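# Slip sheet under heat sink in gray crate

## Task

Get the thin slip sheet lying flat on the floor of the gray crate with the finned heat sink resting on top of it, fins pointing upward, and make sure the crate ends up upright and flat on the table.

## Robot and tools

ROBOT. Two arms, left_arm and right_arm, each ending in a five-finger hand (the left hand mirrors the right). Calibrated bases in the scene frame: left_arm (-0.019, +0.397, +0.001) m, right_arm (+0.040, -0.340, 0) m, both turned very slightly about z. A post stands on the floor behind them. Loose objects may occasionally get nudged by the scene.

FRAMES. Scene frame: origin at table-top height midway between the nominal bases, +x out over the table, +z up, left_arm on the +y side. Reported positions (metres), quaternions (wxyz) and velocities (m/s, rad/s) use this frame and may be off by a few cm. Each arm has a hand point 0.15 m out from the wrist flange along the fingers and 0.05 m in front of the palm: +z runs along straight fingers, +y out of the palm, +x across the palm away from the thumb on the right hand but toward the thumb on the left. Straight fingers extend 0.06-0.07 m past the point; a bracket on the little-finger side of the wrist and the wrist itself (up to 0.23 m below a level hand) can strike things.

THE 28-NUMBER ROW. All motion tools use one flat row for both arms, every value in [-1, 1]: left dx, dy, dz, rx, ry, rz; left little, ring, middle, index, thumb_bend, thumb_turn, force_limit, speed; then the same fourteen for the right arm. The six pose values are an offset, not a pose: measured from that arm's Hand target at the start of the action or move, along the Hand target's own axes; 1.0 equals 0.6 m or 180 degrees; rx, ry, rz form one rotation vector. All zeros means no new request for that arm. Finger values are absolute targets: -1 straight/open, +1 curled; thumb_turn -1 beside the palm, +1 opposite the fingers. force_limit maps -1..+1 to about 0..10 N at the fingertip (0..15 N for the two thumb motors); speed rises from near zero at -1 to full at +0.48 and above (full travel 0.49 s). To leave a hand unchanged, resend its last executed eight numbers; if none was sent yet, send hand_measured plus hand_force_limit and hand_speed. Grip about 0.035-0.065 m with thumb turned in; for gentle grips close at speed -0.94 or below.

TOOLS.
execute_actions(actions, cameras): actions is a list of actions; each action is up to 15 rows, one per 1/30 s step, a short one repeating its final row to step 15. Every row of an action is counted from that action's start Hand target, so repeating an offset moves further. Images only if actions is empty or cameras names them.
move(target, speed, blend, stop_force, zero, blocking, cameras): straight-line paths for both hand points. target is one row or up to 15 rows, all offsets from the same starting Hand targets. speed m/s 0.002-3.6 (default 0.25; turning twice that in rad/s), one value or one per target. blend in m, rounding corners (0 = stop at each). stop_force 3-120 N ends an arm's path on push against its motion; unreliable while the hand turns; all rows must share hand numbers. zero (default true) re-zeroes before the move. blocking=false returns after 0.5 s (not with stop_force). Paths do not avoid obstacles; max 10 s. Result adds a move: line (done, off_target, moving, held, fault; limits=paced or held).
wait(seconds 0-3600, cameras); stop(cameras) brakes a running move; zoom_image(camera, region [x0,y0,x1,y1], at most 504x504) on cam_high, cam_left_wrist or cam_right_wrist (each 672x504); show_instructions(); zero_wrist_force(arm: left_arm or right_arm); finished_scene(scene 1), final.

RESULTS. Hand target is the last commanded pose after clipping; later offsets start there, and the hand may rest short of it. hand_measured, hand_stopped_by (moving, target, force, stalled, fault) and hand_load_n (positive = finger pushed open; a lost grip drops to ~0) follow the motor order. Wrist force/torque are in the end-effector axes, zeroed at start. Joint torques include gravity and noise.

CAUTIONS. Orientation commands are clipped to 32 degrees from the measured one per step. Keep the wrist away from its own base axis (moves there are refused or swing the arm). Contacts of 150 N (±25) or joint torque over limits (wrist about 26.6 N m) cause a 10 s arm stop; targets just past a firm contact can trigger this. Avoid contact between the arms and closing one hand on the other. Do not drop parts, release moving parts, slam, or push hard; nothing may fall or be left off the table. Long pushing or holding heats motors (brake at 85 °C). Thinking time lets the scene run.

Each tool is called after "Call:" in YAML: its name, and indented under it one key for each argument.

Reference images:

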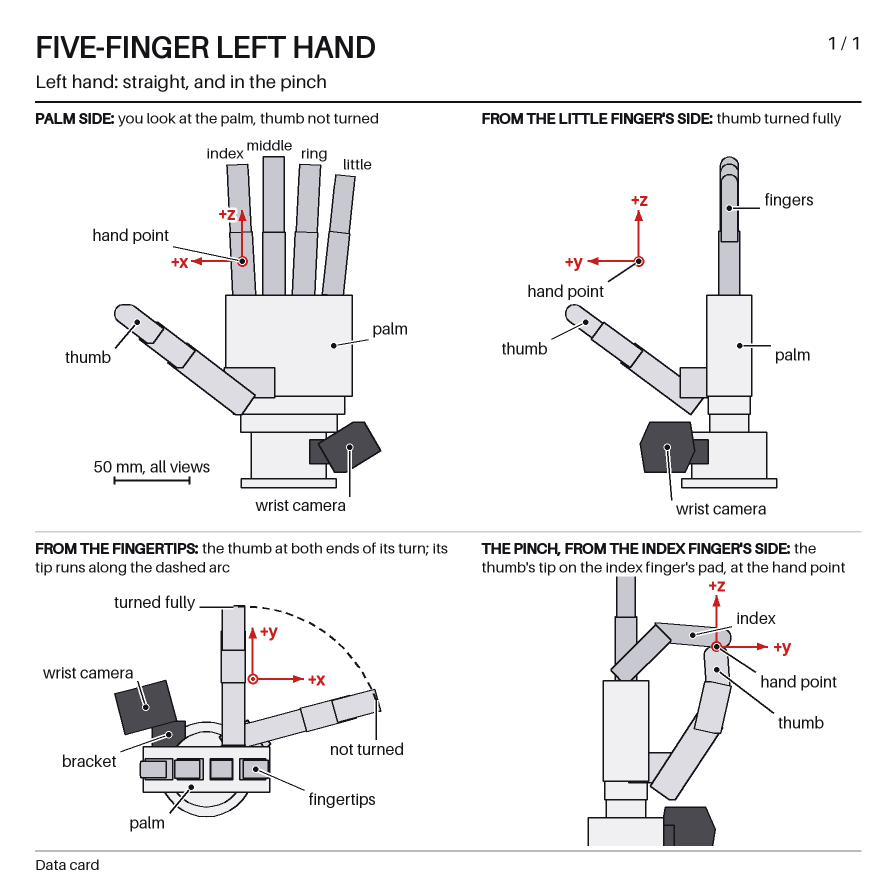

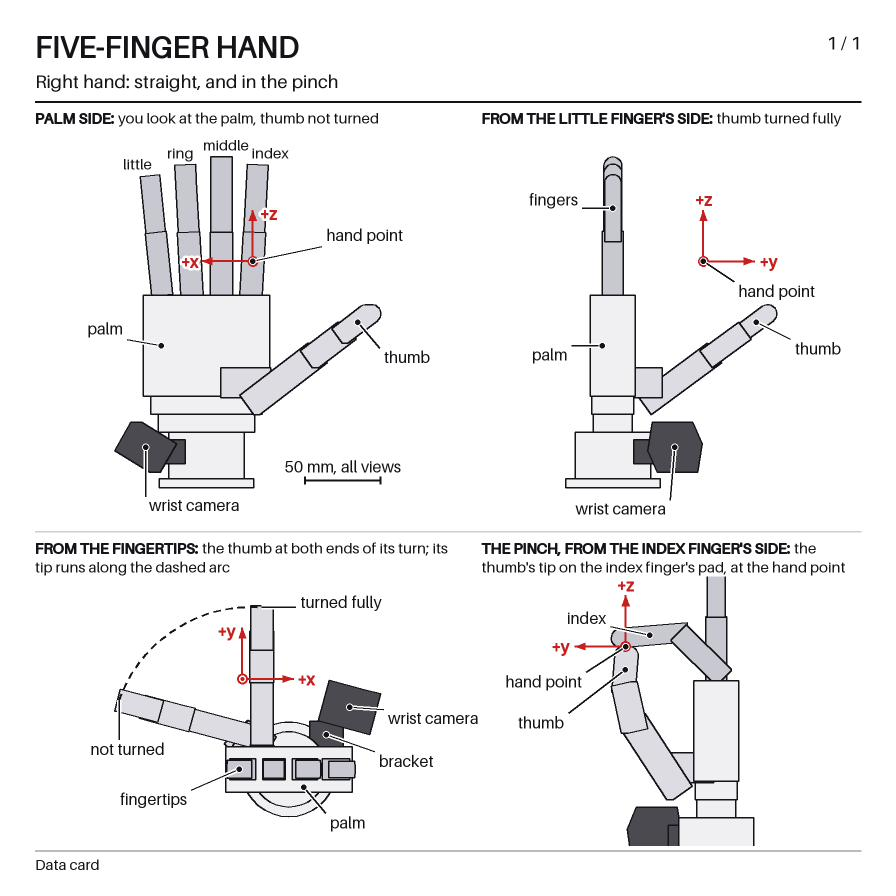

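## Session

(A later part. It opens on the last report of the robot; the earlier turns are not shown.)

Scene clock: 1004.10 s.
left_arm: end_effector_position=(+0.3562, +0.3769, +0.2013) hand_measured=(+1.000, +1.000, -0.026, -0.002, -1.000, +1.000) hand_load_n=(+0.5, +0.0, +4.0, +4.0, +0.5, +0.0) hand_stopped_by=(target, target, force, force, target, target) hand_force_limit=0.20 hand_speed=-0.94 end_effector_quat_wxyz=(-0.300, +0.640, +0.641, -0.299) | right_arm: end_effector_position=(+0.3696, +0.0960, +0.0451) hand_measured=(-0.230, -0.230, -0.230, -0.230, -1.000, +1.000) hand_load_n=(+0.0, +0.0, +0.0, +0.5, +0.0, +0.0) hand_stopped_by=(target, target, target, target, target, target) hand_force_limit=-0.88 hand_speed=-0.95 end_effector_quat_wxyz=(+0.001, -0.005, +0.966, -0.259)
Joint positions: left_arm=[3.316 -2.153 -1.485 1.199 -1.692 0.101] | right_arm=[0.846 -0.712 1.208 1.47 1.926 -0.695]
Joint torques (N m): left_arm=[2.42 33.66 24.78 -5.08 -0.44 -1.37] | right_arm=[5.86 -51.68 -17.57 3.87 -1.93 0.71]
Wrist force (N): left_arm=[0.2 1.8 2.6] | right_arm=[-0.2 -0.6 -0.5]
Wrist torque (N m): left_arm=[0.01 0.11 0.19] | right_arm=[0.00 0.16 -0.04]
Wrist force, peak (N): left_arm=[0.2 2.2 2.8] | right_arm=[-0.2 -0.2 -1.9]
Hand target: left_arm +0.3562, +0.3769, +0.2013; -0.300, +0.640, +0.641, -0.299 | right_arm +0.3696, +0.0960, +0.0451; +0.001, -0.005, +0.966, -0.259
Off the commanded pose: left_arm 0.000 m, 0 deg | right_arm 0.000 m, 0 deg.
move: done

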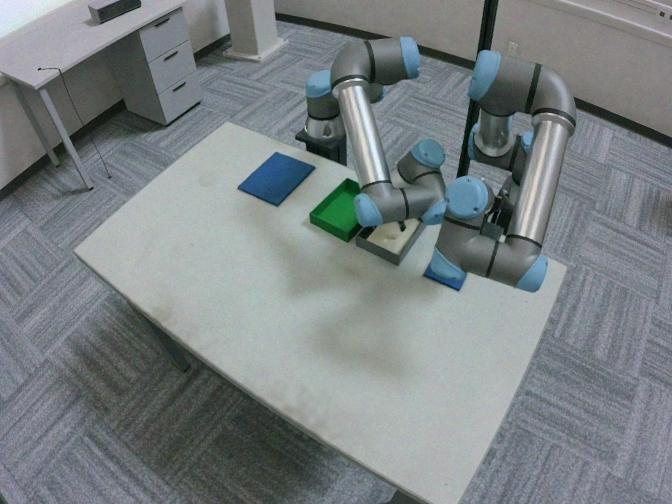

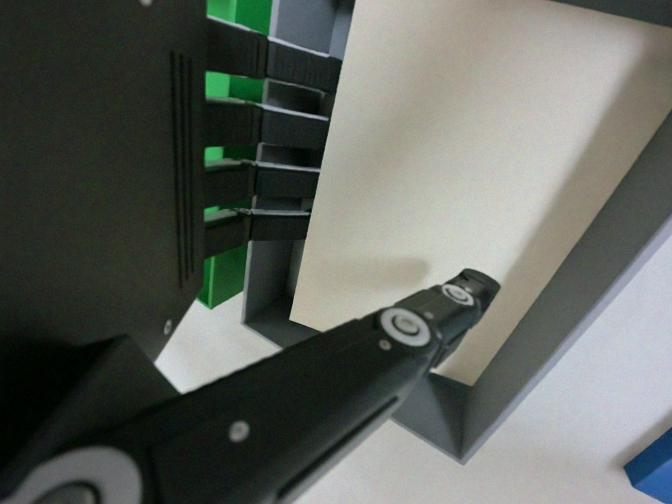

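Call:
move:
  target: [0,0,0,0,0,0,1,1,0.4,0.4,-1,1,0.2,-0.94,0,0.01,-0.0052,0,0,0,-0.36,-0.36,-0.36,-0.36,-1,1,-0.88,-0.95]
  speed: 0.005
  cameras: ["cam_high","cam_right_wrist"]

Call:
zoom_image:
  camera: "cam_high"
  region: [340, 180, 435, 265]

Call:
zoom_image:
  camera: "cam_right_wrist"
  region: [190, 0, 500, 400]

Scene clock: 1009.77 s.
left_arm: end_effector_position=(+0.3562, +0.3769, +0.2013) hand_measured=(+1.000, +1.000, -0.026, -0.002, -1.000, +1.000) hand_load_n=(+0.5, +0.0, +4.0, +4.0, +0.5, +0.0) hand_stopped_by=(target, target, force, force, target, target) hand_force_limit=0.20 hand_speed=-0.94 end_effector_quat_wxyz=(-0.300, +0.640, +0.641, -0.299) | right_arm: end_effector_position=(+0.3695, +0.1028, +0.0448) hand_measured=(-0.360, -0.360, -0.360, -0.360, -1.000, +1.000) hand_load_n=(+0.0, +0.0, +0.0, +0.0, +0.0, +0.0) hand_stopped_by=(target, target, target, target, target, target) hand_force_limit=-0.88 hand_speed=-0.95 end_effector_quat_wxyz=(+0.001, -0.005, +0.966, -0.259)
Joint positions: left_arm=[3.316 -2.153 -1.485 1.199 -1.692 0.101] | right_arm=[0.855 -0.699 1.183 1.484 1.923 -0.687]
Joint torques (N m): left_arm=[1.1 33.06 24.46 -5.02 -0.37 -1.49] | right_arm=[5.97 -51.7 -16.93 3.91 -1.83 0.71]
Wrist force (N): left_arm=[0.1 1.8 2.7] | right_arm=[-0.4 -0.6 -0.6]
Wrist torque (N m): left_arm=[0.02 0.12 0.18] | right_arm=[0.01 0.20 -0.06]
Wrist force, peak (N): left_arm=[0.2 2.0 2.9] | right_arm=[-0.2 -0.9 -0.8]
Hand target: left_arm +0.3562, +0.3769, +0.2013; -0.300, +0.640, +0.641, -0.299 | right_arm +0.3695, +0.1027, +0.0448; +0.001, -0.005, +0.966, -0.259
Off the commanded pose: left_arm 0.000 m, 0 deg | right_arm 0.000 m, 0 deg.
move: done

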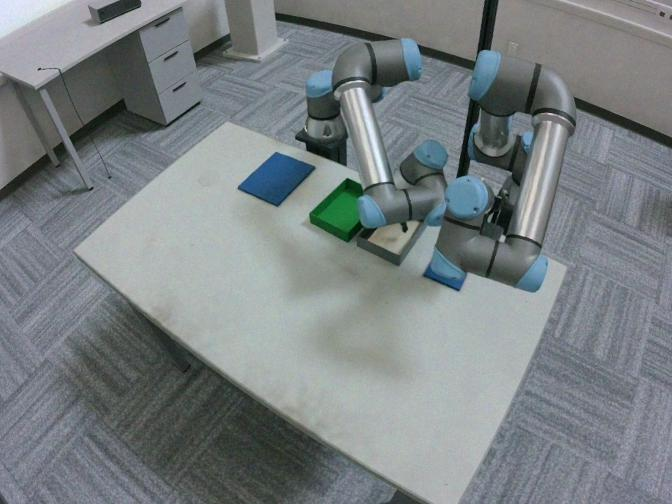

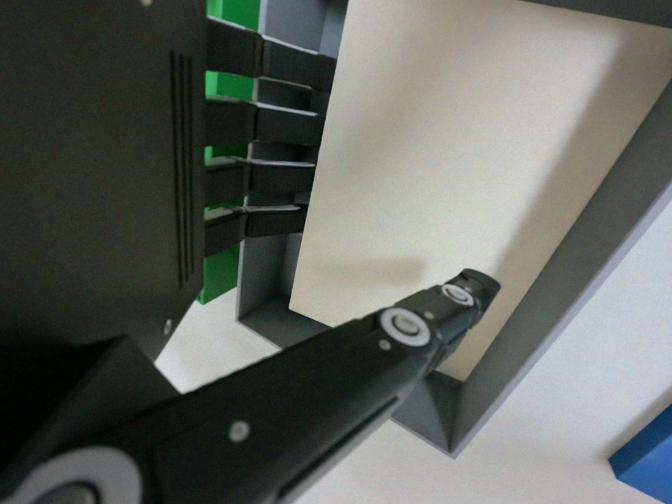

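Scaled by 5.305 from the camera's image (finer frame: 960x720).

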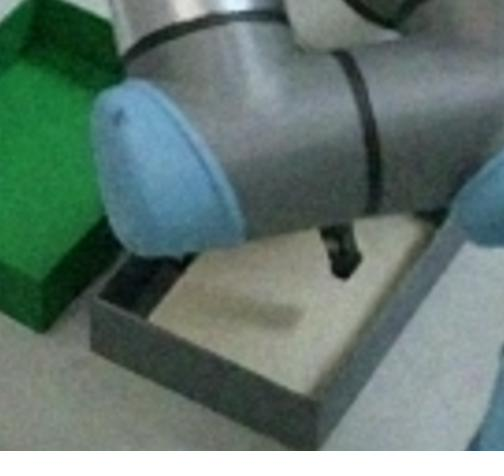

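Scaled by 1.260 from the camera's image (finer frame: 960x720).

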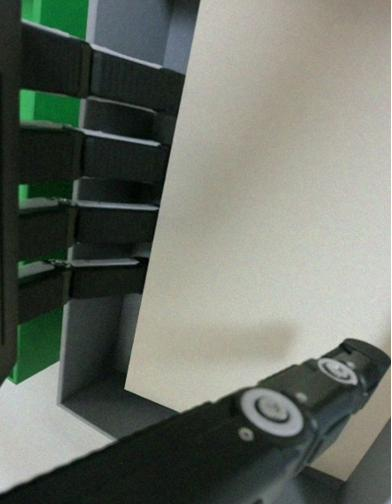

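Call:
move:
  target: [0,0,0,0,0,0,1,1,0.4,0.4,-1,1,0.2,-0.94,0,0.0136,-0.006,0,0,0,-0.49,-0.49,-0.49,-0.49,-1,1,-0.88,-0.95]
  speed: 0.006
  cameras: ["cam_high","cam_right_wrist"]

Call:
zoom_image:
  camera: "cam_high"
  region: [340, 180, 435, 265]

Call:
zoom_image:
  camera: "cam_right_wrist"
  region: [190, 0, 500, 400]

Scene clock: 1015.10 s.
left_arm: end_effector_position=(+0.3562, +0.3769, +0.2013) hand_measured=(+1.000, +1.000, -0.026, -0.002, -1.000, +1.000) hand_load_n=(+0.0, +0.0, +4.0, +4.0, +0.5, +0.0) hand_stopped_by=(target, target, force, force, target, target) hand_force_limit=0.20 hand_speed=-0.94 end_effector_quat_wxyz=(-0.300, +0.640, +0.641, -0.299) | right_arm: end_effector_position=(+0.3694, +0.1096, +0.0441) hand_measured=(-0.490, -0.490, -0.490, -0.490, -1.000, +1.000) hand_load_n=(+0.0, +0.0, +0.0, +0.0, +0.0, +0.0) hand_stopped_by=(target, target, target, target, target, target) hand_force_limit=-0.88 hand_speed=-0.95 end_effector_quat_wxyz=(+0.001, -0.005, +0.966, -0.259)
Joint positions: left_arm=[3.316 -2.153 -1.485 1.199 -1.692 0.101] | right_arm=[0.863 -0.684 1.157 1.498 1.92 -0.679]
Joint torques (N m): left_arm=[-0.53 33.03 22.34 -4.89 -0.54 -1.46] | right_arm=[-3.78 -60.93 -1.76 1.17 -1.07 -1.15]
Wrist force (N): left_arm=[0.3 1.9 2.8] | right_arm=[-0.2 -0.4 -1.1]
Wrist torque (N m): left_arm=[0.04 0.10 0.19] | right_arm=[0.04 0.19 -0.04]
Wrist force, peak (N): left_arm=[0.1 2.1 2.8] | right_arm=[-0.3 -0.7 -0.9]
Hand target: left_arm +0.3562, +0.3769, +0.2013; -0.300, +0.640, +0.641, -0.299 | right_arm +0.3694, +0.1095, +0.0441; +0.001, -0.005, +0.966, -0.259 (not the last commanded pose)
Off the commanded pose: left_arm 0.000 m, 0 deg | right_arm 0.002 m, 0 deg.
move: held (right_arm; a check stopped the path); limits=held
pose unreachable (right arm): on one or more control steps of this call, first in action 0 (counted from 0), this arm could not follow its commanded pose, so it was not sent that pose on those steps. It may still have moved: this result reports where it is.
cause: moving toward the commanded pose would bring a part of the arm too close to another arm (a part of this arm just beyond joint 4 (wrist 1) and a part of the left arm just beyond its joint 6 (wrist 3), at the place that arm is still heading or pushing toward).

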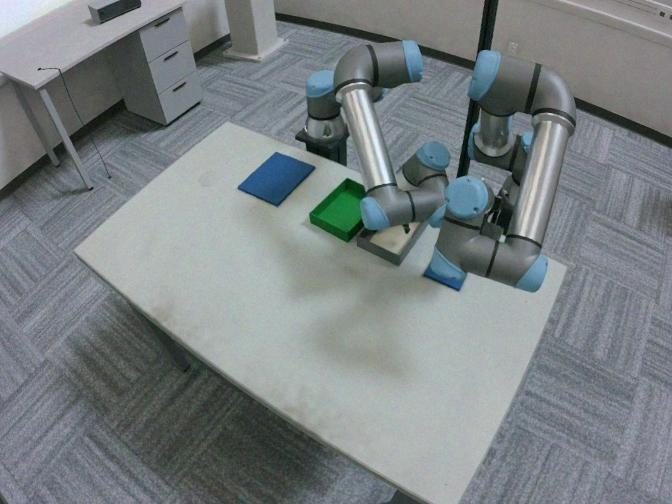

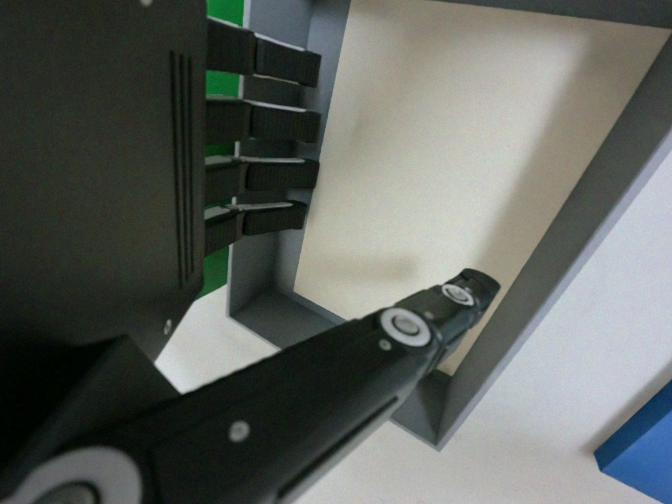

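Scaled by 5.305 from the camera's image (finer frame: 960x720).

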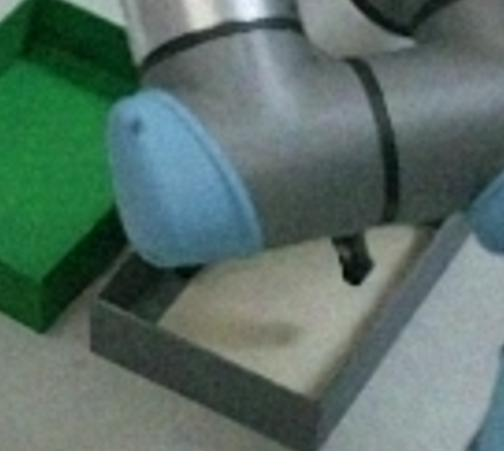

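Scaled by 1.260 from the camera's image (finer frame: 960x720).

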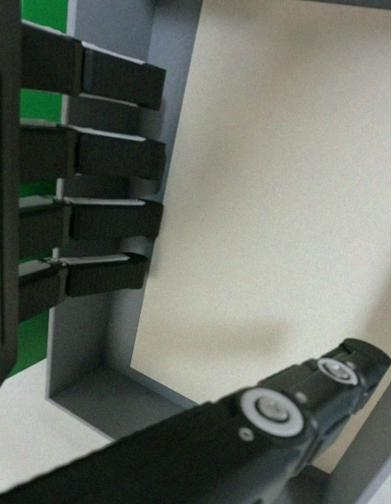

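Call:
move:
  target:
    - [0,0,0,0,0,0,1,1,0.4,0.4,-1,1,0.2,-0.94,0,-0.0417,-0.0722,0,0,0,-0.49,-0.49,-0.49,-0.49,-1,1,-0.88,-0.95]
    - [0,0,0,0,0,0,1,1,0.4,0.4,-1,1,0.2,-0.94,0,-0.3165,-0.0482,0,0,0,-0.49,-0.49,-0.49,-0.49,-1,1,-0.88,-0.95]
  speed: [0.03,0.1]
  blend: [0.02,0]
  cameras: ["cam_high","cam_right_wrist"]

Call:
zoom_image:
  camera: "cam_high"
  region: [340, 180, 435, 265]

Scene clock: 1020.07 s.
left_arm: end_effector_position=(+0.3562, +0.3769, +0.2013) hand_measured=(+1.000, +1.000, -0.026, -0.002, -1.000, +1.000) hand_load_n=(+0.0, +0.0, +4.0, +4.0, +0.5, +0.0) hand_stopped_by=(target, target, force, force, target, target) hand_force_limit=0.20 hand_speed=-0.94 end_effector_quat_wxyz=(-0.300, +0.640, +0.641, -0.299) | right_arm: end_effector_position=(+0.3694, +0.1095, +0.0441) hand_measured=(-0.490, -0.490, -0.490, -0.490, -1.000, +1.000) hand_load_n=(+0.0, +0.0, +0.0, +0.0, +0.0, +0.0) hand_stopped_by=(target, target, target, target, target, target) hand_force_limit=-0.88 hand_speed=-0.95 end_effector_quat_wxyz=(+0.001, -0.005, +0.966, -0.259)
Joint positions: left_arm=[3.316 -2.153 -1.485 1.199 -1.692 0.101] | right_arm=[0.862 -0.684 1.158 1.498 1.92 -0.679]
Joint torques (N m): left_arm=[-0.18 32.67 24.56 -5.09 -0.62 -1.55] | right_arm=[-11.42 -62.42 -1.7 0.87 2.21 -1.48]
Wrist force (N): left_arm=[0.2 2.0 2.6] | right_arm=[-0.4 -0.1 -0.9]
Wrist torque (N m): left_arm=[0.04 0.11 0.19] | right_arm=[0.07 0.21 -0.04]
Wrist force, peak (N): left_arm=[0.3 2.0 2.9] | right_arm=[-0.3 -0.2 -1.2]
Hand target: left_arm +0.3562, +0.3769, +0.2013; -0.300, +0.640, +0.641, -0.299 | right_arm +0.3694, +0.1095, +0.0441; +0.001, -0.005, +0.966, -0.259 (not the last commanded pose)
Off the commanded pose: left_arm 0.000 m, 0 deg | right_arm 0.192 m, 0 deg.
move: held (right_arm; a check stopped the path); path passed 0 of 2 targets; limits=held
pose unreachable (right arm): on one or more control steps of this call, first in action 0 (counted from 0), this arm could not follow its commanded pose, so it was not sent that pose on those steps. It may still have moved: this result reports where it is.
cause: moving toward the commanded pose would bring a part of the arm too close to another arm (a part of this arm just beyond joint 4 (wrist 1) and a part of the left arm just beyond its joint 6 (wrist 3), at the place that arm is still heading or pushing toward).

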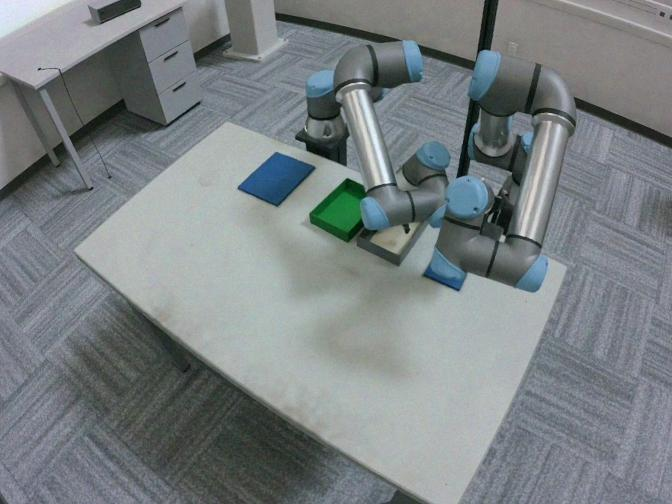

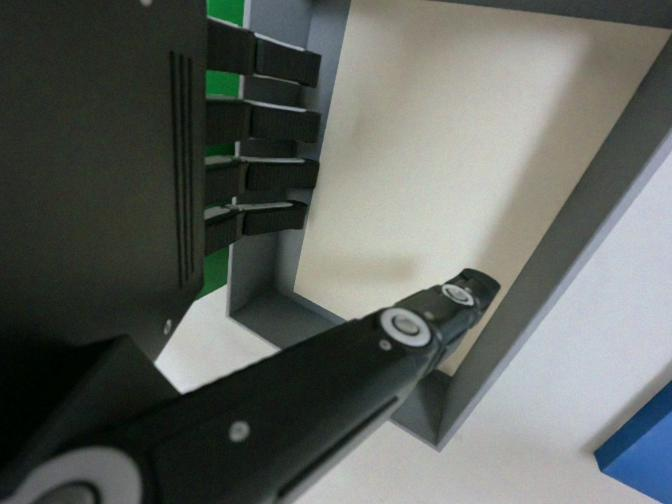

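Scaled by 5.305 from the camera's image (finer frame: 960x720).

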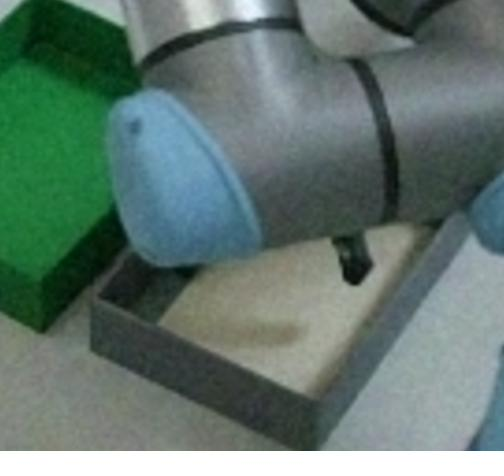

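Call:
move:
  target: [0.1667,0,0,0,0,0,1,1,0.4,0.4,-1,1,0.2,-0.94,0,0,0,0,0,0,-0.49,-0.49,-0.49,-0.49,-1,1,-0.88,-0.95]
  speed: 0.08

Call:
move:
  target:
    - [0,0,0,0,0,0,1,1,0.4,0.4,-1,1,0.2,-0.94,0,-0.0417,-0.0722,0,0,0,-0.49,-0.49,-0.49,-0.49,-1,1,-0.88,-0.95]
    - [0,0,0,0,0,0,1,1,0.4,0.4,-1,1,0.2,-0.94,0,-0.3165,-0.0482,0,0,0,-0.49,-0.49,-0.49,-0.49,-1,1,-0.88,-0.95]
  speed: [0.03,0.1]
  blend: [0.02,0]
  cameras: ["all"]

Call:
zoom_image:
  camera: "cam_high"
  region: [340, 180, 435, 265]

Scene clock: 1025.77 s.
left_arm: end_effector_position=(+0.3563, +0.4770, +0.2015) hand_measured=(+1.000, +1.000, -0.026, -0.002, -1.000, +1.000) hand_load_n=(+0.0, +0.0, +4.0, +4.5, +0.5, +0.0) hand_stopped_by=(target, target, force, force, target, target) hand_force_limit=0.20 hand_speed=-0.94 end_effector_quat_wxyz=(-0.300, +0.640, +0.641, -0.299) end_effector_velocity=(+0.000, -0.002, +0.000) end_effector_angular_velocity=(+0.002, -0.002, +0.001) | right_arm: end_effector_position=(+0.3694, +0.1095, +0.0441) hand_measured=(-0.490, -0.490, -0.490, -0.490, -1.000, +1.000) hand_load_n=(+0.0, +0.0, +0.0, +0.0, +0.0, +0.0) hand_stopped_by=(target, target, target, target, target, target) hand_force_limit=-0.88 hand_speed=-0.95 end_effector_quat_wxyz=(+0.001, -0.005, +0.966, -0.259)
Joint positions: left_arm=[3.505 -2.154 -1.477 1.217 -1.835 0.227] | right_arm=[0.862 -0.684 1.158 1.498 1.92 -0.679]
Joint velocities: left_arm=[-0.004 0.001 0 0 0.003 -0.005] | right_arm=[within noise]
Joint torques (N m): left_arm=[-8.54 45.82 5.54 -3.11 1 -1.5] | right_arm=[-11.2 -62.18 -2.67 0.86 2.12 -1.43]
Wrist force (N): left_arm=[0.0 1.7 2.7] | right_arm=[-0.4 -0.2 -0.8]
Wrist torque (N m): left_arm=[0.01 0.14 0.15] | right_arm=[0.04 0.21 -0.04]
Wrist force, peak (N): left_arm=[0.1 2.1 2.9] | right_arm=[-0.4 -0.2 -1.2]
Hand target: left_arm +0.3562, +0.4769, +0.2015; -0.300, +0.640, +0.641, -0.299 | right_arm +0.3694, +0.1095, +0.0441; +0.001, -0.005, +0.966, -0.259
Off the commanded pose: left_arm 0.000 m, 0 deg | right_arm 0.000 m, 0 deg.
move: done

Scene clock: 1029.50 s.
left_arm: end_effector_position=(+0.3562, +0.4769, +0.2015) hand_measured=(+1.000, +1.000, -0.026, -0.002, -1.000, +1.000) hand_load_n=(+0.0, +0.0, +4.0, +4.0, +0.0, +0.0) hand_stopped_by=(target, target, force, force, target, target) hand_force_limit=0.20 hand_speed=-0.94 end_effector_quat_wxyz=(-0.300, +0.640, +0.641, -0.299) | right_arm: end_effector_position=(+0.3709, -0.0404, +0.1642) hand_measured=(-0.490, -0.490, -0.490, -0.490, -1.000, +1.000) hand_load_n=(+0.0, +0.0, +0.0, +0.0, +0.0, +0.0) hand_stopped_by=(target, target, target, target, target, target) hand_force_limit=-0.88 hand_speed=-0.95 end_effector_quat_wxyz=(+0.001, -0.005, +0.966, -0.259)
Joint positions: left_arm=[3.505 -2.154 -1.477 1.217 -1.835 0.227] | right_arm=[0.645 -1.093 1.512 1.469 1.997 -0.899]
Joint torques (N m): left_arm=[-9.19 53.01 5.37 -5.04 -2.04 0.02] | right_arm=[5.46 -40.51 -25.18 4.67 -1.85 0.34]
Wrist force (N): left_arm=[0.2 1.8 2.7] | right_arm=[-0.3 -0.1 -1.1]
Wrist torque (N m): left_arm=[0.01 0.11 0.18] | right_arm=[0.11 0.21 -0.05]
Wrist force, peak (N): left_arm=[0.1 1.9 2.9] | right_arm=[-0.3 -1.3 -1.2]
Hand target: left_arm +0.3562, +0.4769, +0.2015; -0.300, +0.640, +0.641, -0.299 | right_arm +0.3709, -0.0403, +0.1643; +0.001, -0.005, +0.966, -0.259
Off the commanded pose: left_arm 0.000 m, 0 deg | right_arm 0.000 m, 0 deg.
move: done

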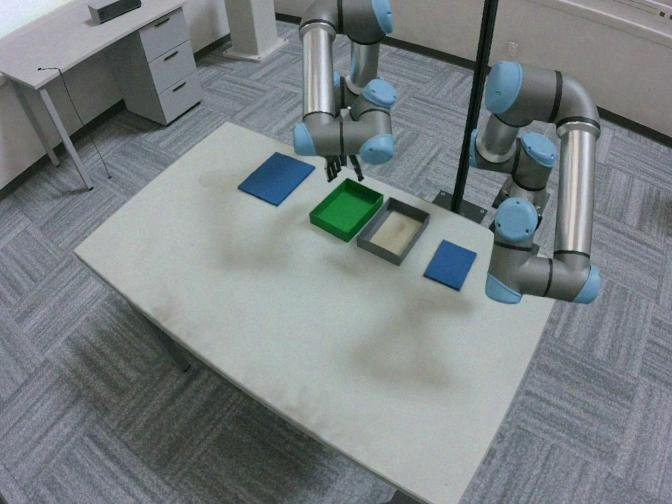

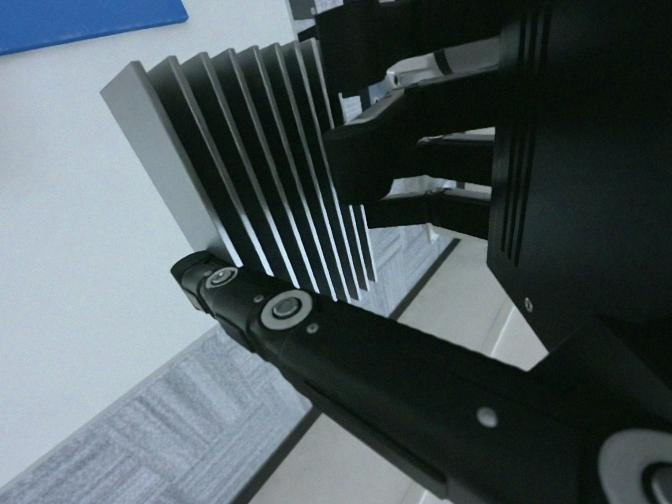

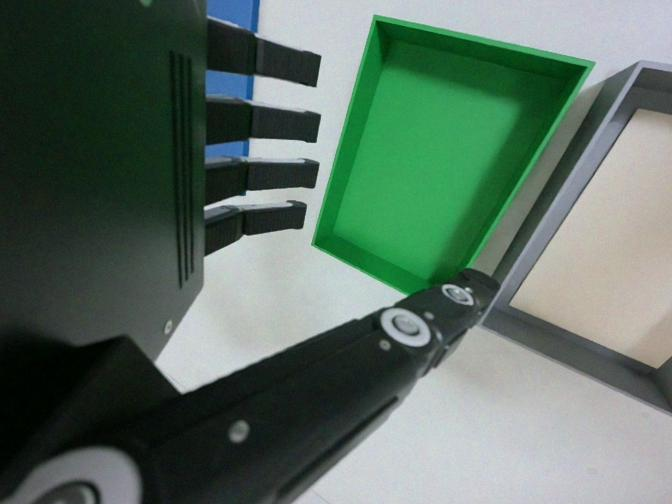

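Scaled by 5.305 from the camera's image (finer frame: 960x720).

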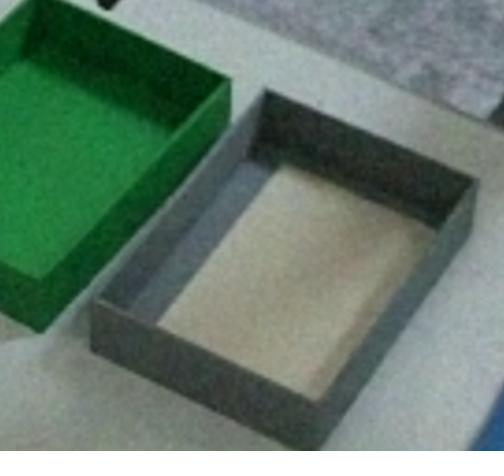

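Call:
move:
  target: [-0.5567,0.0553,0.0638,0,-0.0213,-0.0179,1,1,0.4,0.4,-1,1,0.2,-0.94,0,-0.444,0.064,0,0,0,-0.49,-0.49,-0.49,-0.49,-1,1,-0.88,-0.95]
  speed: 0.1
  cameras: ["all"]

Call:
zoom_image:
  camera: "cam_left_wrist"
  region: [0, 0, 500, 440]

Call:
zoom_image:
  camera: "cam_high"
  region: [340, 180, 435, 265]

Scene clock: 1047.13 s.
left_arm: end_effector_position=(+0.3481, +0.1430, +0.1510) hand_measured=(+1.000, +1.000, -0.026, -0.002, -1.000, +1.000) hand_load_n=(+0.0, +0.0, +4.0, +4.0, +0.5, +0.0) hand_stopped_by=(target, target, force, force, target, target) hand_force_limit=0.20 hand_speed=-0.94 end_effector_quat_wxyz=(-0.286, +0.612, +0.668, -0.312) | right_arm: end_effector_position=(+0.3735, -0.2901, +0.2646) hand_measured=(-0.490, -0.490, -0.490, -0.490, -1.000, +1.000) hand_load_n=(+0.0, +0.0, +0.0, +0.0, +0.0, +0.0) hand_stopped_by=(target, target, target, target, target, target) hand_force_limit=-0.88 hand_speed=-0.95 end_effector_quat_wxyz=(+0.002, -0.005, +0.966, -0.259)
Joint positions: left_arm=[2.908 -2.337 -1.3 1.221 -1.315 -0.223] | right_arm=[-0.001 -1.544 1.731 1.358 2.095 -1.621]
Joint torques (N m): left_arm=[5.24 58.77 8.88 -1.56 -0.2 0.61] | right_arm=[-0.5 -13.25 -10.6 4.35 -1.2 -1.3]
Wrist force (N): left_arm=[0.4 1.9 2.7] | right_arm=[-0.2 0.1 -1.1]
Wrist torque (N m): left_arm=[0.00 0.07 0.04] | right_arm=[0.11 0.22 -0.03]
Wrist force, peak (N): left_arm=[-0.8 2.1 3.0] | right_arm=[-0.2 -1.0 -1.3]
Hand target: left_arm +0.3481, +0.1429, +0.1510; -0.286, +0.612, +0.668, -0.312 | right_arm +0.3734, -0.2901, +0.2645; +0.001, -0.005, +0.966, -0.259
Off the commanded pose: left_arm 0.000 m, 0 deg | right_arm 0.000 m, 0 deg.
move: done

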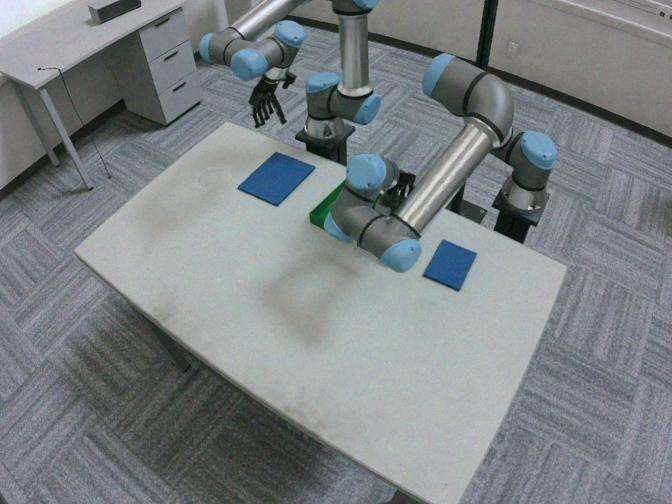

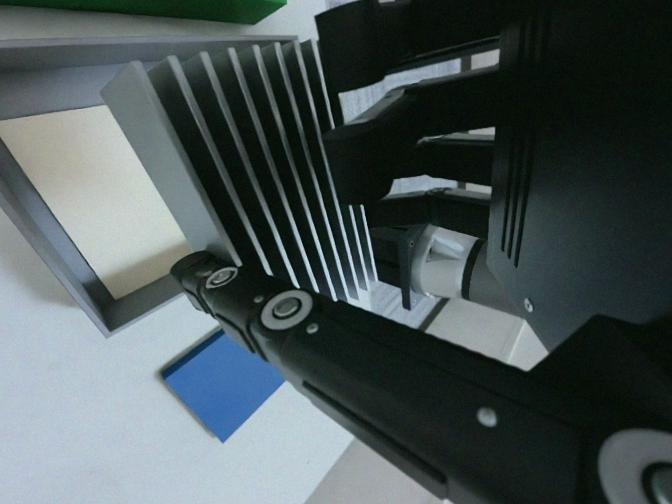

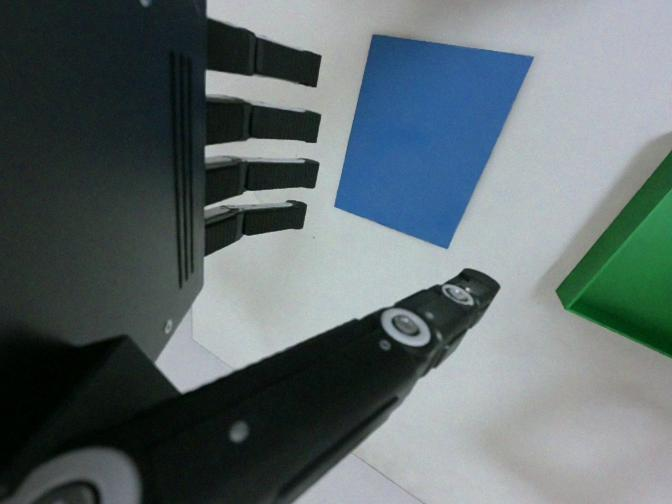

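Scaled by 1.008 from the camera's image (finer frame: 960x720).

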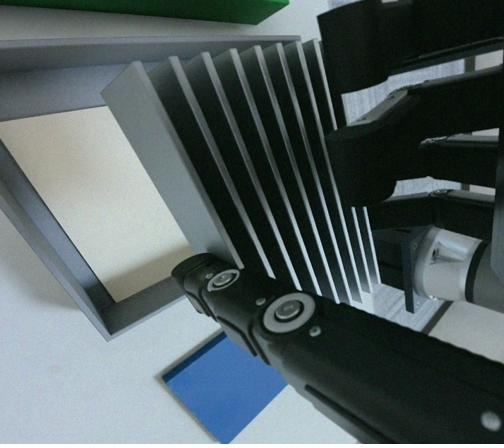

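Scaled by 5.305 from the camera's image (finer frame: 960x720).

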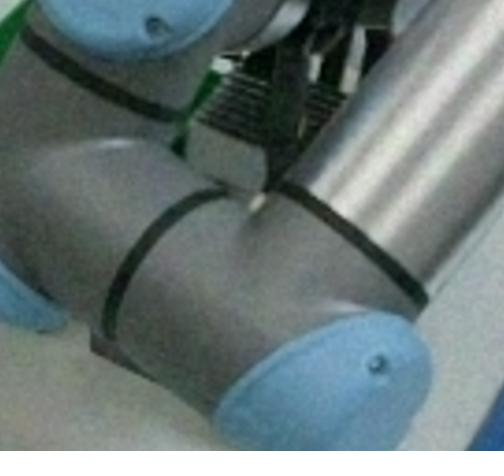

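Call:
move:
  target: [-0.0115,0.0507,0.072,0,0.0085,0.0071,1,1,0.4,0.4,-1,1,0.2,-0.94,0,0,0,0,0,0,-0.49,-0.49,-0.49,-0.49,-1,1,-0.88,-0.95]
  speed: 0.05
  cameras: ["cam_high","cam_left_wrist"]

Call:
zoom_image:
  camera: "cam_left_wrist"
  region: [0, 0, 400, 400]

Scene clock: 1070.33 s.
left_arm: end_effector_position=(+0.3350, +0.1349, +0.0998) hand_measured=(+1.000, +1.000, -0.026, -0.002, -1.000, +1.000) hand_load_n=(+0.0, +0.0, +4.0, +4.0, +0.5, +0.0) hand_stopped_by=(target, target, force, force, target, target) hand_force_limit=0.20 hand_speed=-0.94 end_effector_quat_wxyz=(-0.292, +0.623, +0.657, -0.307) | right_arm: end_effector_position=(+0.3734, -0.2901, +0.2645) hand_measured=(-0.490, -0.490, -0.490, -0.490, -1.000, +1.000) hand_load_n=(+0.0, +0.0, +0.0, +0.0, +0.0, +0.0) hand_stopped_by=(target, target, target, target, target, target) hand_force_limit=-0.88 hand_speed=-0.95 end_effector_quat_wxyz=(+0.001, -0.005, +0.966, -0.259)
Joint positions: left_arm=[2.879 -2.39 -1.353 1.325 -1.319 -0.219] | right_arm=[-0.001 -1.544 1.731 1.358 2.095 -1.621]
Joint torques (N m): left_arm=[10.55 59.51 23.91 -5.13 -0.75 0.7] | right_arm=[-9.23 -13.21 -4.12 4.32 2.5 -1.12]
Wrist force (N): left_arm=[0.4 1.7 2.8] | right_arm=[-0.3 -0.2 -1.2]
Wrist torque (N m): left_arm=[-0.02 0.07 0.05] | right_arm=[0.07 0.23 -0.03]
Wrist force, peak (N): left_arm=[0.0 2.2 3.2] | right_arm=[-0.2 -0.1 -1.6]
Hand target: left_arm +0.3352, +0.1350, +0.0999; -0.292, +0.623, +0.658, -0.307 | right_arm +0.3734, -0.2901, +0.2645; +0.001, -0.005, +0.966, -0.259
Off the commanded pose: left_arm 0.000 m, 0 deg | right_arm 0.000 m, 0 deg.
move: done

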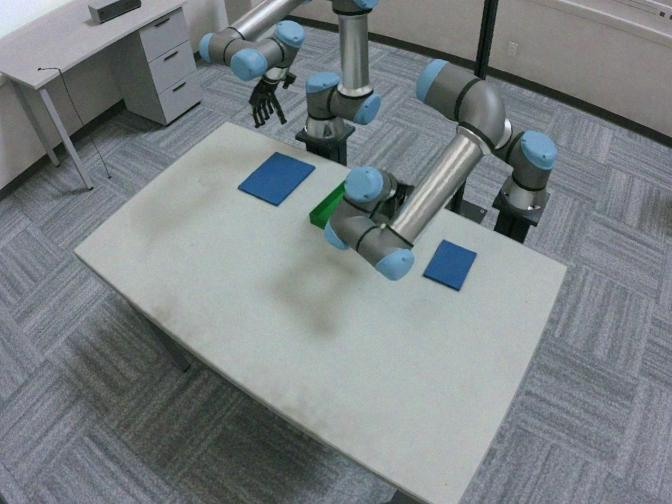

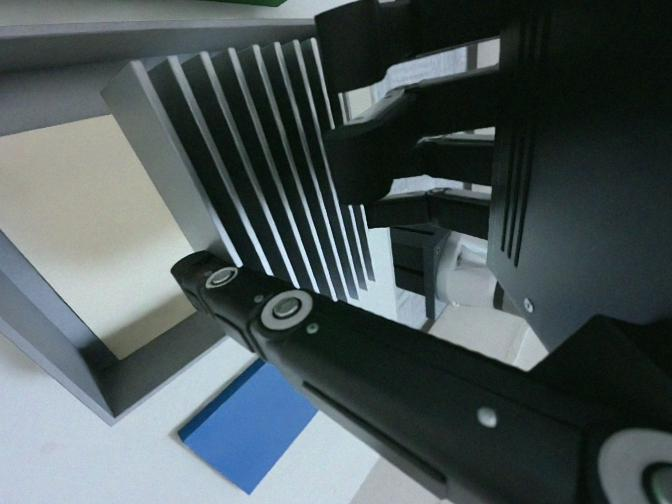

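Scaled by 1.260 from the camera's image (finer frame: 960x720).

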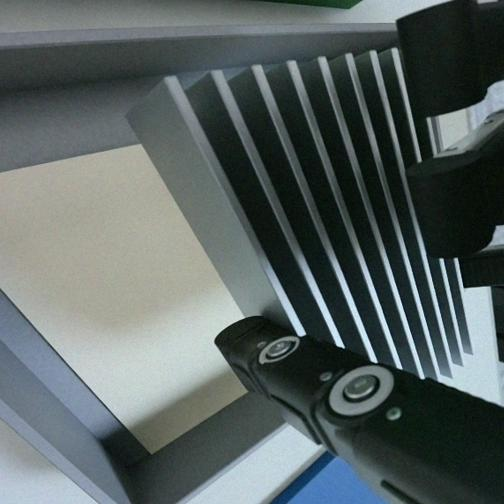

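Call:
move:
  target: [0,0.07,0.0587,0,0,0,1,1,0.4,0.4,-1,1,0.2,-0.94,0,0,0,0,0,0,-0.49,-0.49,-0.49,-0.49,-1,1,-0.88,-0.95]
  speed: 0.03
  stop_force: 5
  cameras: ["cam_left_wrist"]

Call:
zoom_image:
  camera: "cam_left_wrist"
  region: [0, 0, 500, 500]

Scene clock: 1082.20 s.
left_arm: end_effector_position=(+0.3351, +0.1351, +0.0451) hand_measured=(+1.000, +1.000, -0.026, -0.002, -1.000, +1.000) hand_load_n=(+0.5, +0.0, +4.0, +4.0, +0.0, +0.0) hand_stopped_by=(target, target, force, force, target, target) hand_force_limit=0.20 hand_speed=-0.94 end_effector_quat_wxyz=(-0.292, +0.623, +0.658, -0.307) | right_arm: end_effector_position=(+0.3734, -0.2901, +0.2645) hand_measured=(-0.490, -0.490, -0.490, -0.490, -1.000, +1.000) hand_load_n=(+0.0, +0.0, +0.0, +0.0, +0.0, +0.0) hand_stopped_by=(target, target, target, target, target, target) hand_force_limit=-0.88 hand_speed=-0.95 end_effector_quat_wxyz=(+0.001, -0.005, +0.966, -0.259)
Joint positions: left_arm=[2.879 -2.469 -1.367 1.419 -1.319 -0.219] | right_arm=[-0.001 -1.544 1.731 1.358 2.095 -1.621]
Joint torques (N m): left_arm=[9.58 61.86 14.63 -5.19 -1.45 1.15] | right_arm=[-5.98 -13.08 -5.46 4.34 2.44 0.39]
Wrist force (N): left_arm=[0.3 1.7 2.6] | right_arm=[-0.2 -0.1 -1.4]
Wrist torque (N m): left_arm=[0.01 0.10 0.04] | right_arm=[0.10 0.22 -0.02]
Wrist force, peak (N): left_arm=[0.3 2.0 3.0] | right_arm=[-0.4 -0.2 -1.5]
Hand target: left_arm +0.3351, +0.1350, +0.0451; -0.292, +0.623, +0.658, -0.307 | right_arm +0.3734, -0.2901, +0.2645; +0.001, -0.005, +0.966, -0.259
Off the commanded pose: left_arm 0.000 m, 0 deg | right_arm 0.000 m, 0 deg.
move: done

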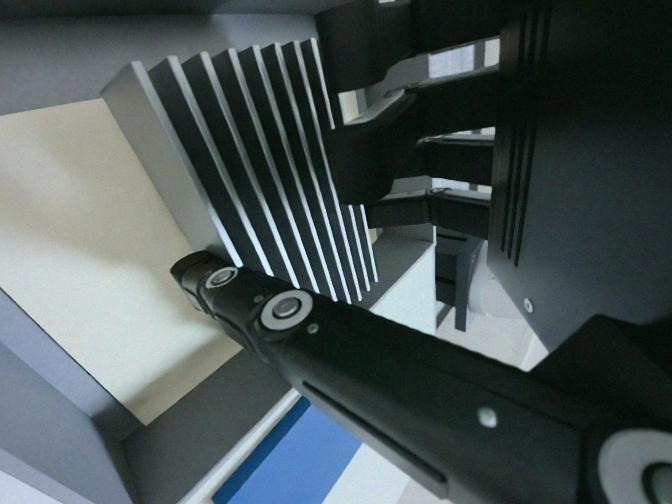

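Scaled by 1.008 from the camera's image (finer frame: 960x720).

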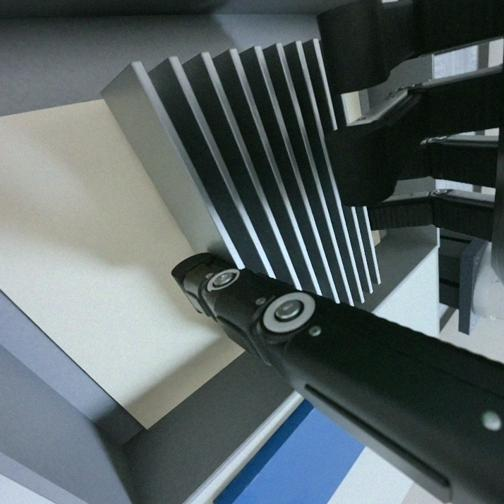

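Call:
move:
  target: [0.0033,0.0204,0.0171,0,0,0,1,1,0.4,0.4,-1,1,0.2,-0.94,0,0,0,0,0,0,-0.49,-0.49,-0.49,-0.49,-1,1,-0.88,-0.95]
  speed: 0.005
  stop_force: 3
  cameras: ["cam_left_wrist"]

Call:
zoom_image:
  camera: "cam_left_wrist"
  region: [0, 0, 500, 500]

Scene clock: 1093.17 s.
left_arm: end_effector_position=(+0.3350, +0.1362, +0.0361) hand_measured=(+1.000, +1.000, -0.026, -0.002, -1.000, +1.000) hand_load_n=(+0.0, +0.0, +3.5, +4.0, +0.5, +0.0) hand_stopped_by=(target, target, force, force, target, target) hand_force_limit=0.20 hand_speed=-0.94 end_effector_quat_wxyz=(-0.292, +0.623, +0.658, -0.307) | right_arm: end_effector_position=(+0.3734, -0.2901, +0.2645) hand_measured=(-0.490, -0.490, -0.490, -0.490, -1.000, +1.000) hand_load_n=(+0.0, +0.0, +0.0, +0.0, +0.0, +0.0) hand_stopped_by=(target, target, target, target, target, target) hand_force_limit=-0.88 hand_speed=-0.95 end_effector_quat_wxyz=(+0.001, -0.005, +0.966, -0.259)
Joint positions: left_arm=[2.881 -2.482 -1.37 1.435 -1.321 -0.218] | right_arm=[-0.001 -1.544 1.731 1.358 2.095 -1.621]
Joint torques (N m): left_arm=[1.92 60.34 16.29 -4.43 -0.33 -0.31] | right_arm=[-2.69 -13.08 -6.59 4.25 2.41 1.02]
Wrist force (N): left_arm=[-0.1 -1.3 0.2] | right_arm=[-0.2 -0.1 -1.2]
Wrist torque (N m): left_arm=[-0.05 0.04 0.08] | right_arm=[0.10 0.22 -0.02]
Wrist force, peak (N): left_arm=[-0.9 -4.1 -1.9] | right_arm=[-0.2 -0.1 -1.5]
Hand target: left_arm +0.3350, +0.1362, +0.0361; -0.292, +0.623, +0.658, -0.307 (not the last commanded pose) | right_arm +0.3734, -0.2901, +0.2645; +0.001, -0.005, +0.966, -0.259
Off the commanded pose: left_arm 0.007 m, 0 deg | right_arm 0.000 m, 0 deg.
move: contact (left_arm)

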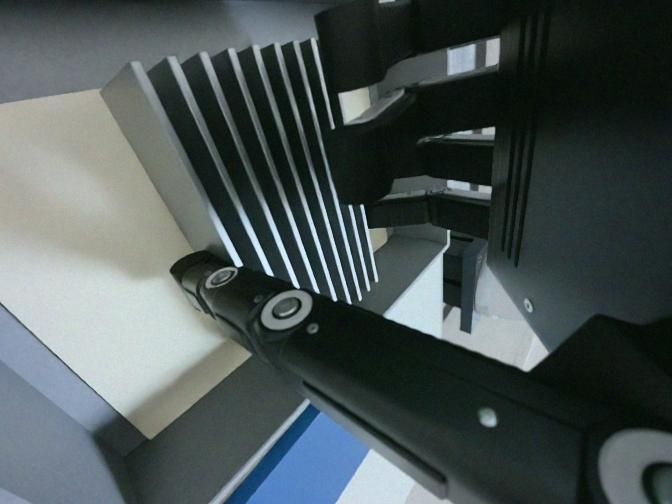

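Scaled by 1.008 from the camera's image (finer frame: 960x720).

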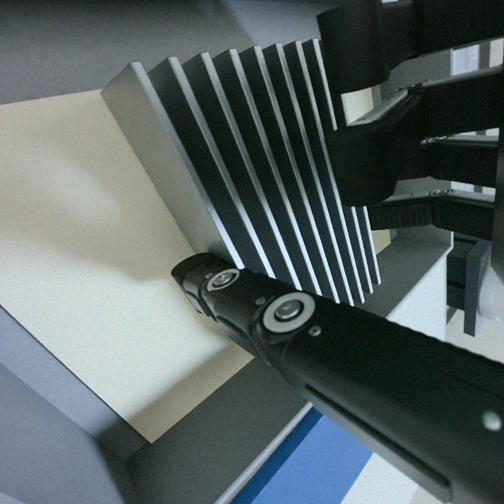

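Call:
zoom_image:
  camera: "cam_left_wrist"
  region: [50, 30, 250, 230]

Call:
zoom_image:
  camera: "cam_left_wrist"
  region: [300, 180, 450, 330]

Scaled by 2.520 from the camera's image (finer frame: 960x720).

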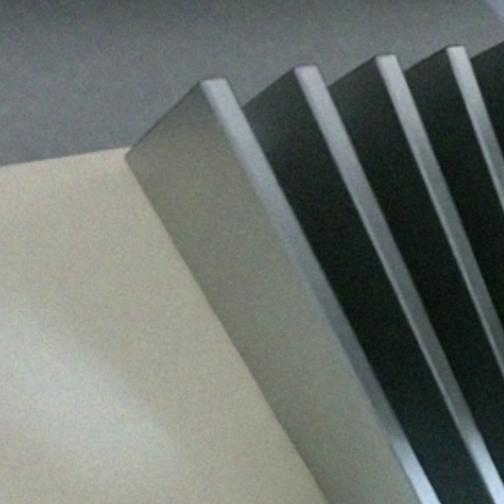

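Scaled by 3.360 from the camera's image (finer frame: 960x720).

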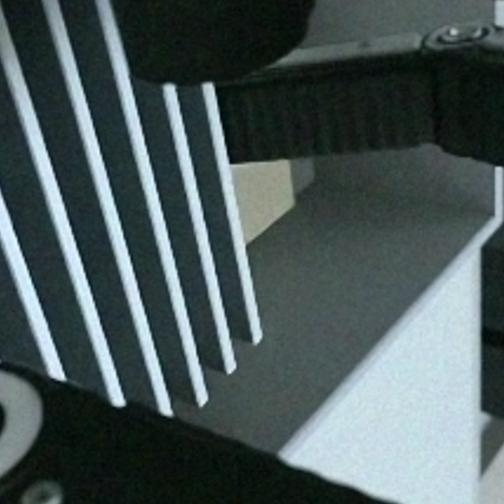

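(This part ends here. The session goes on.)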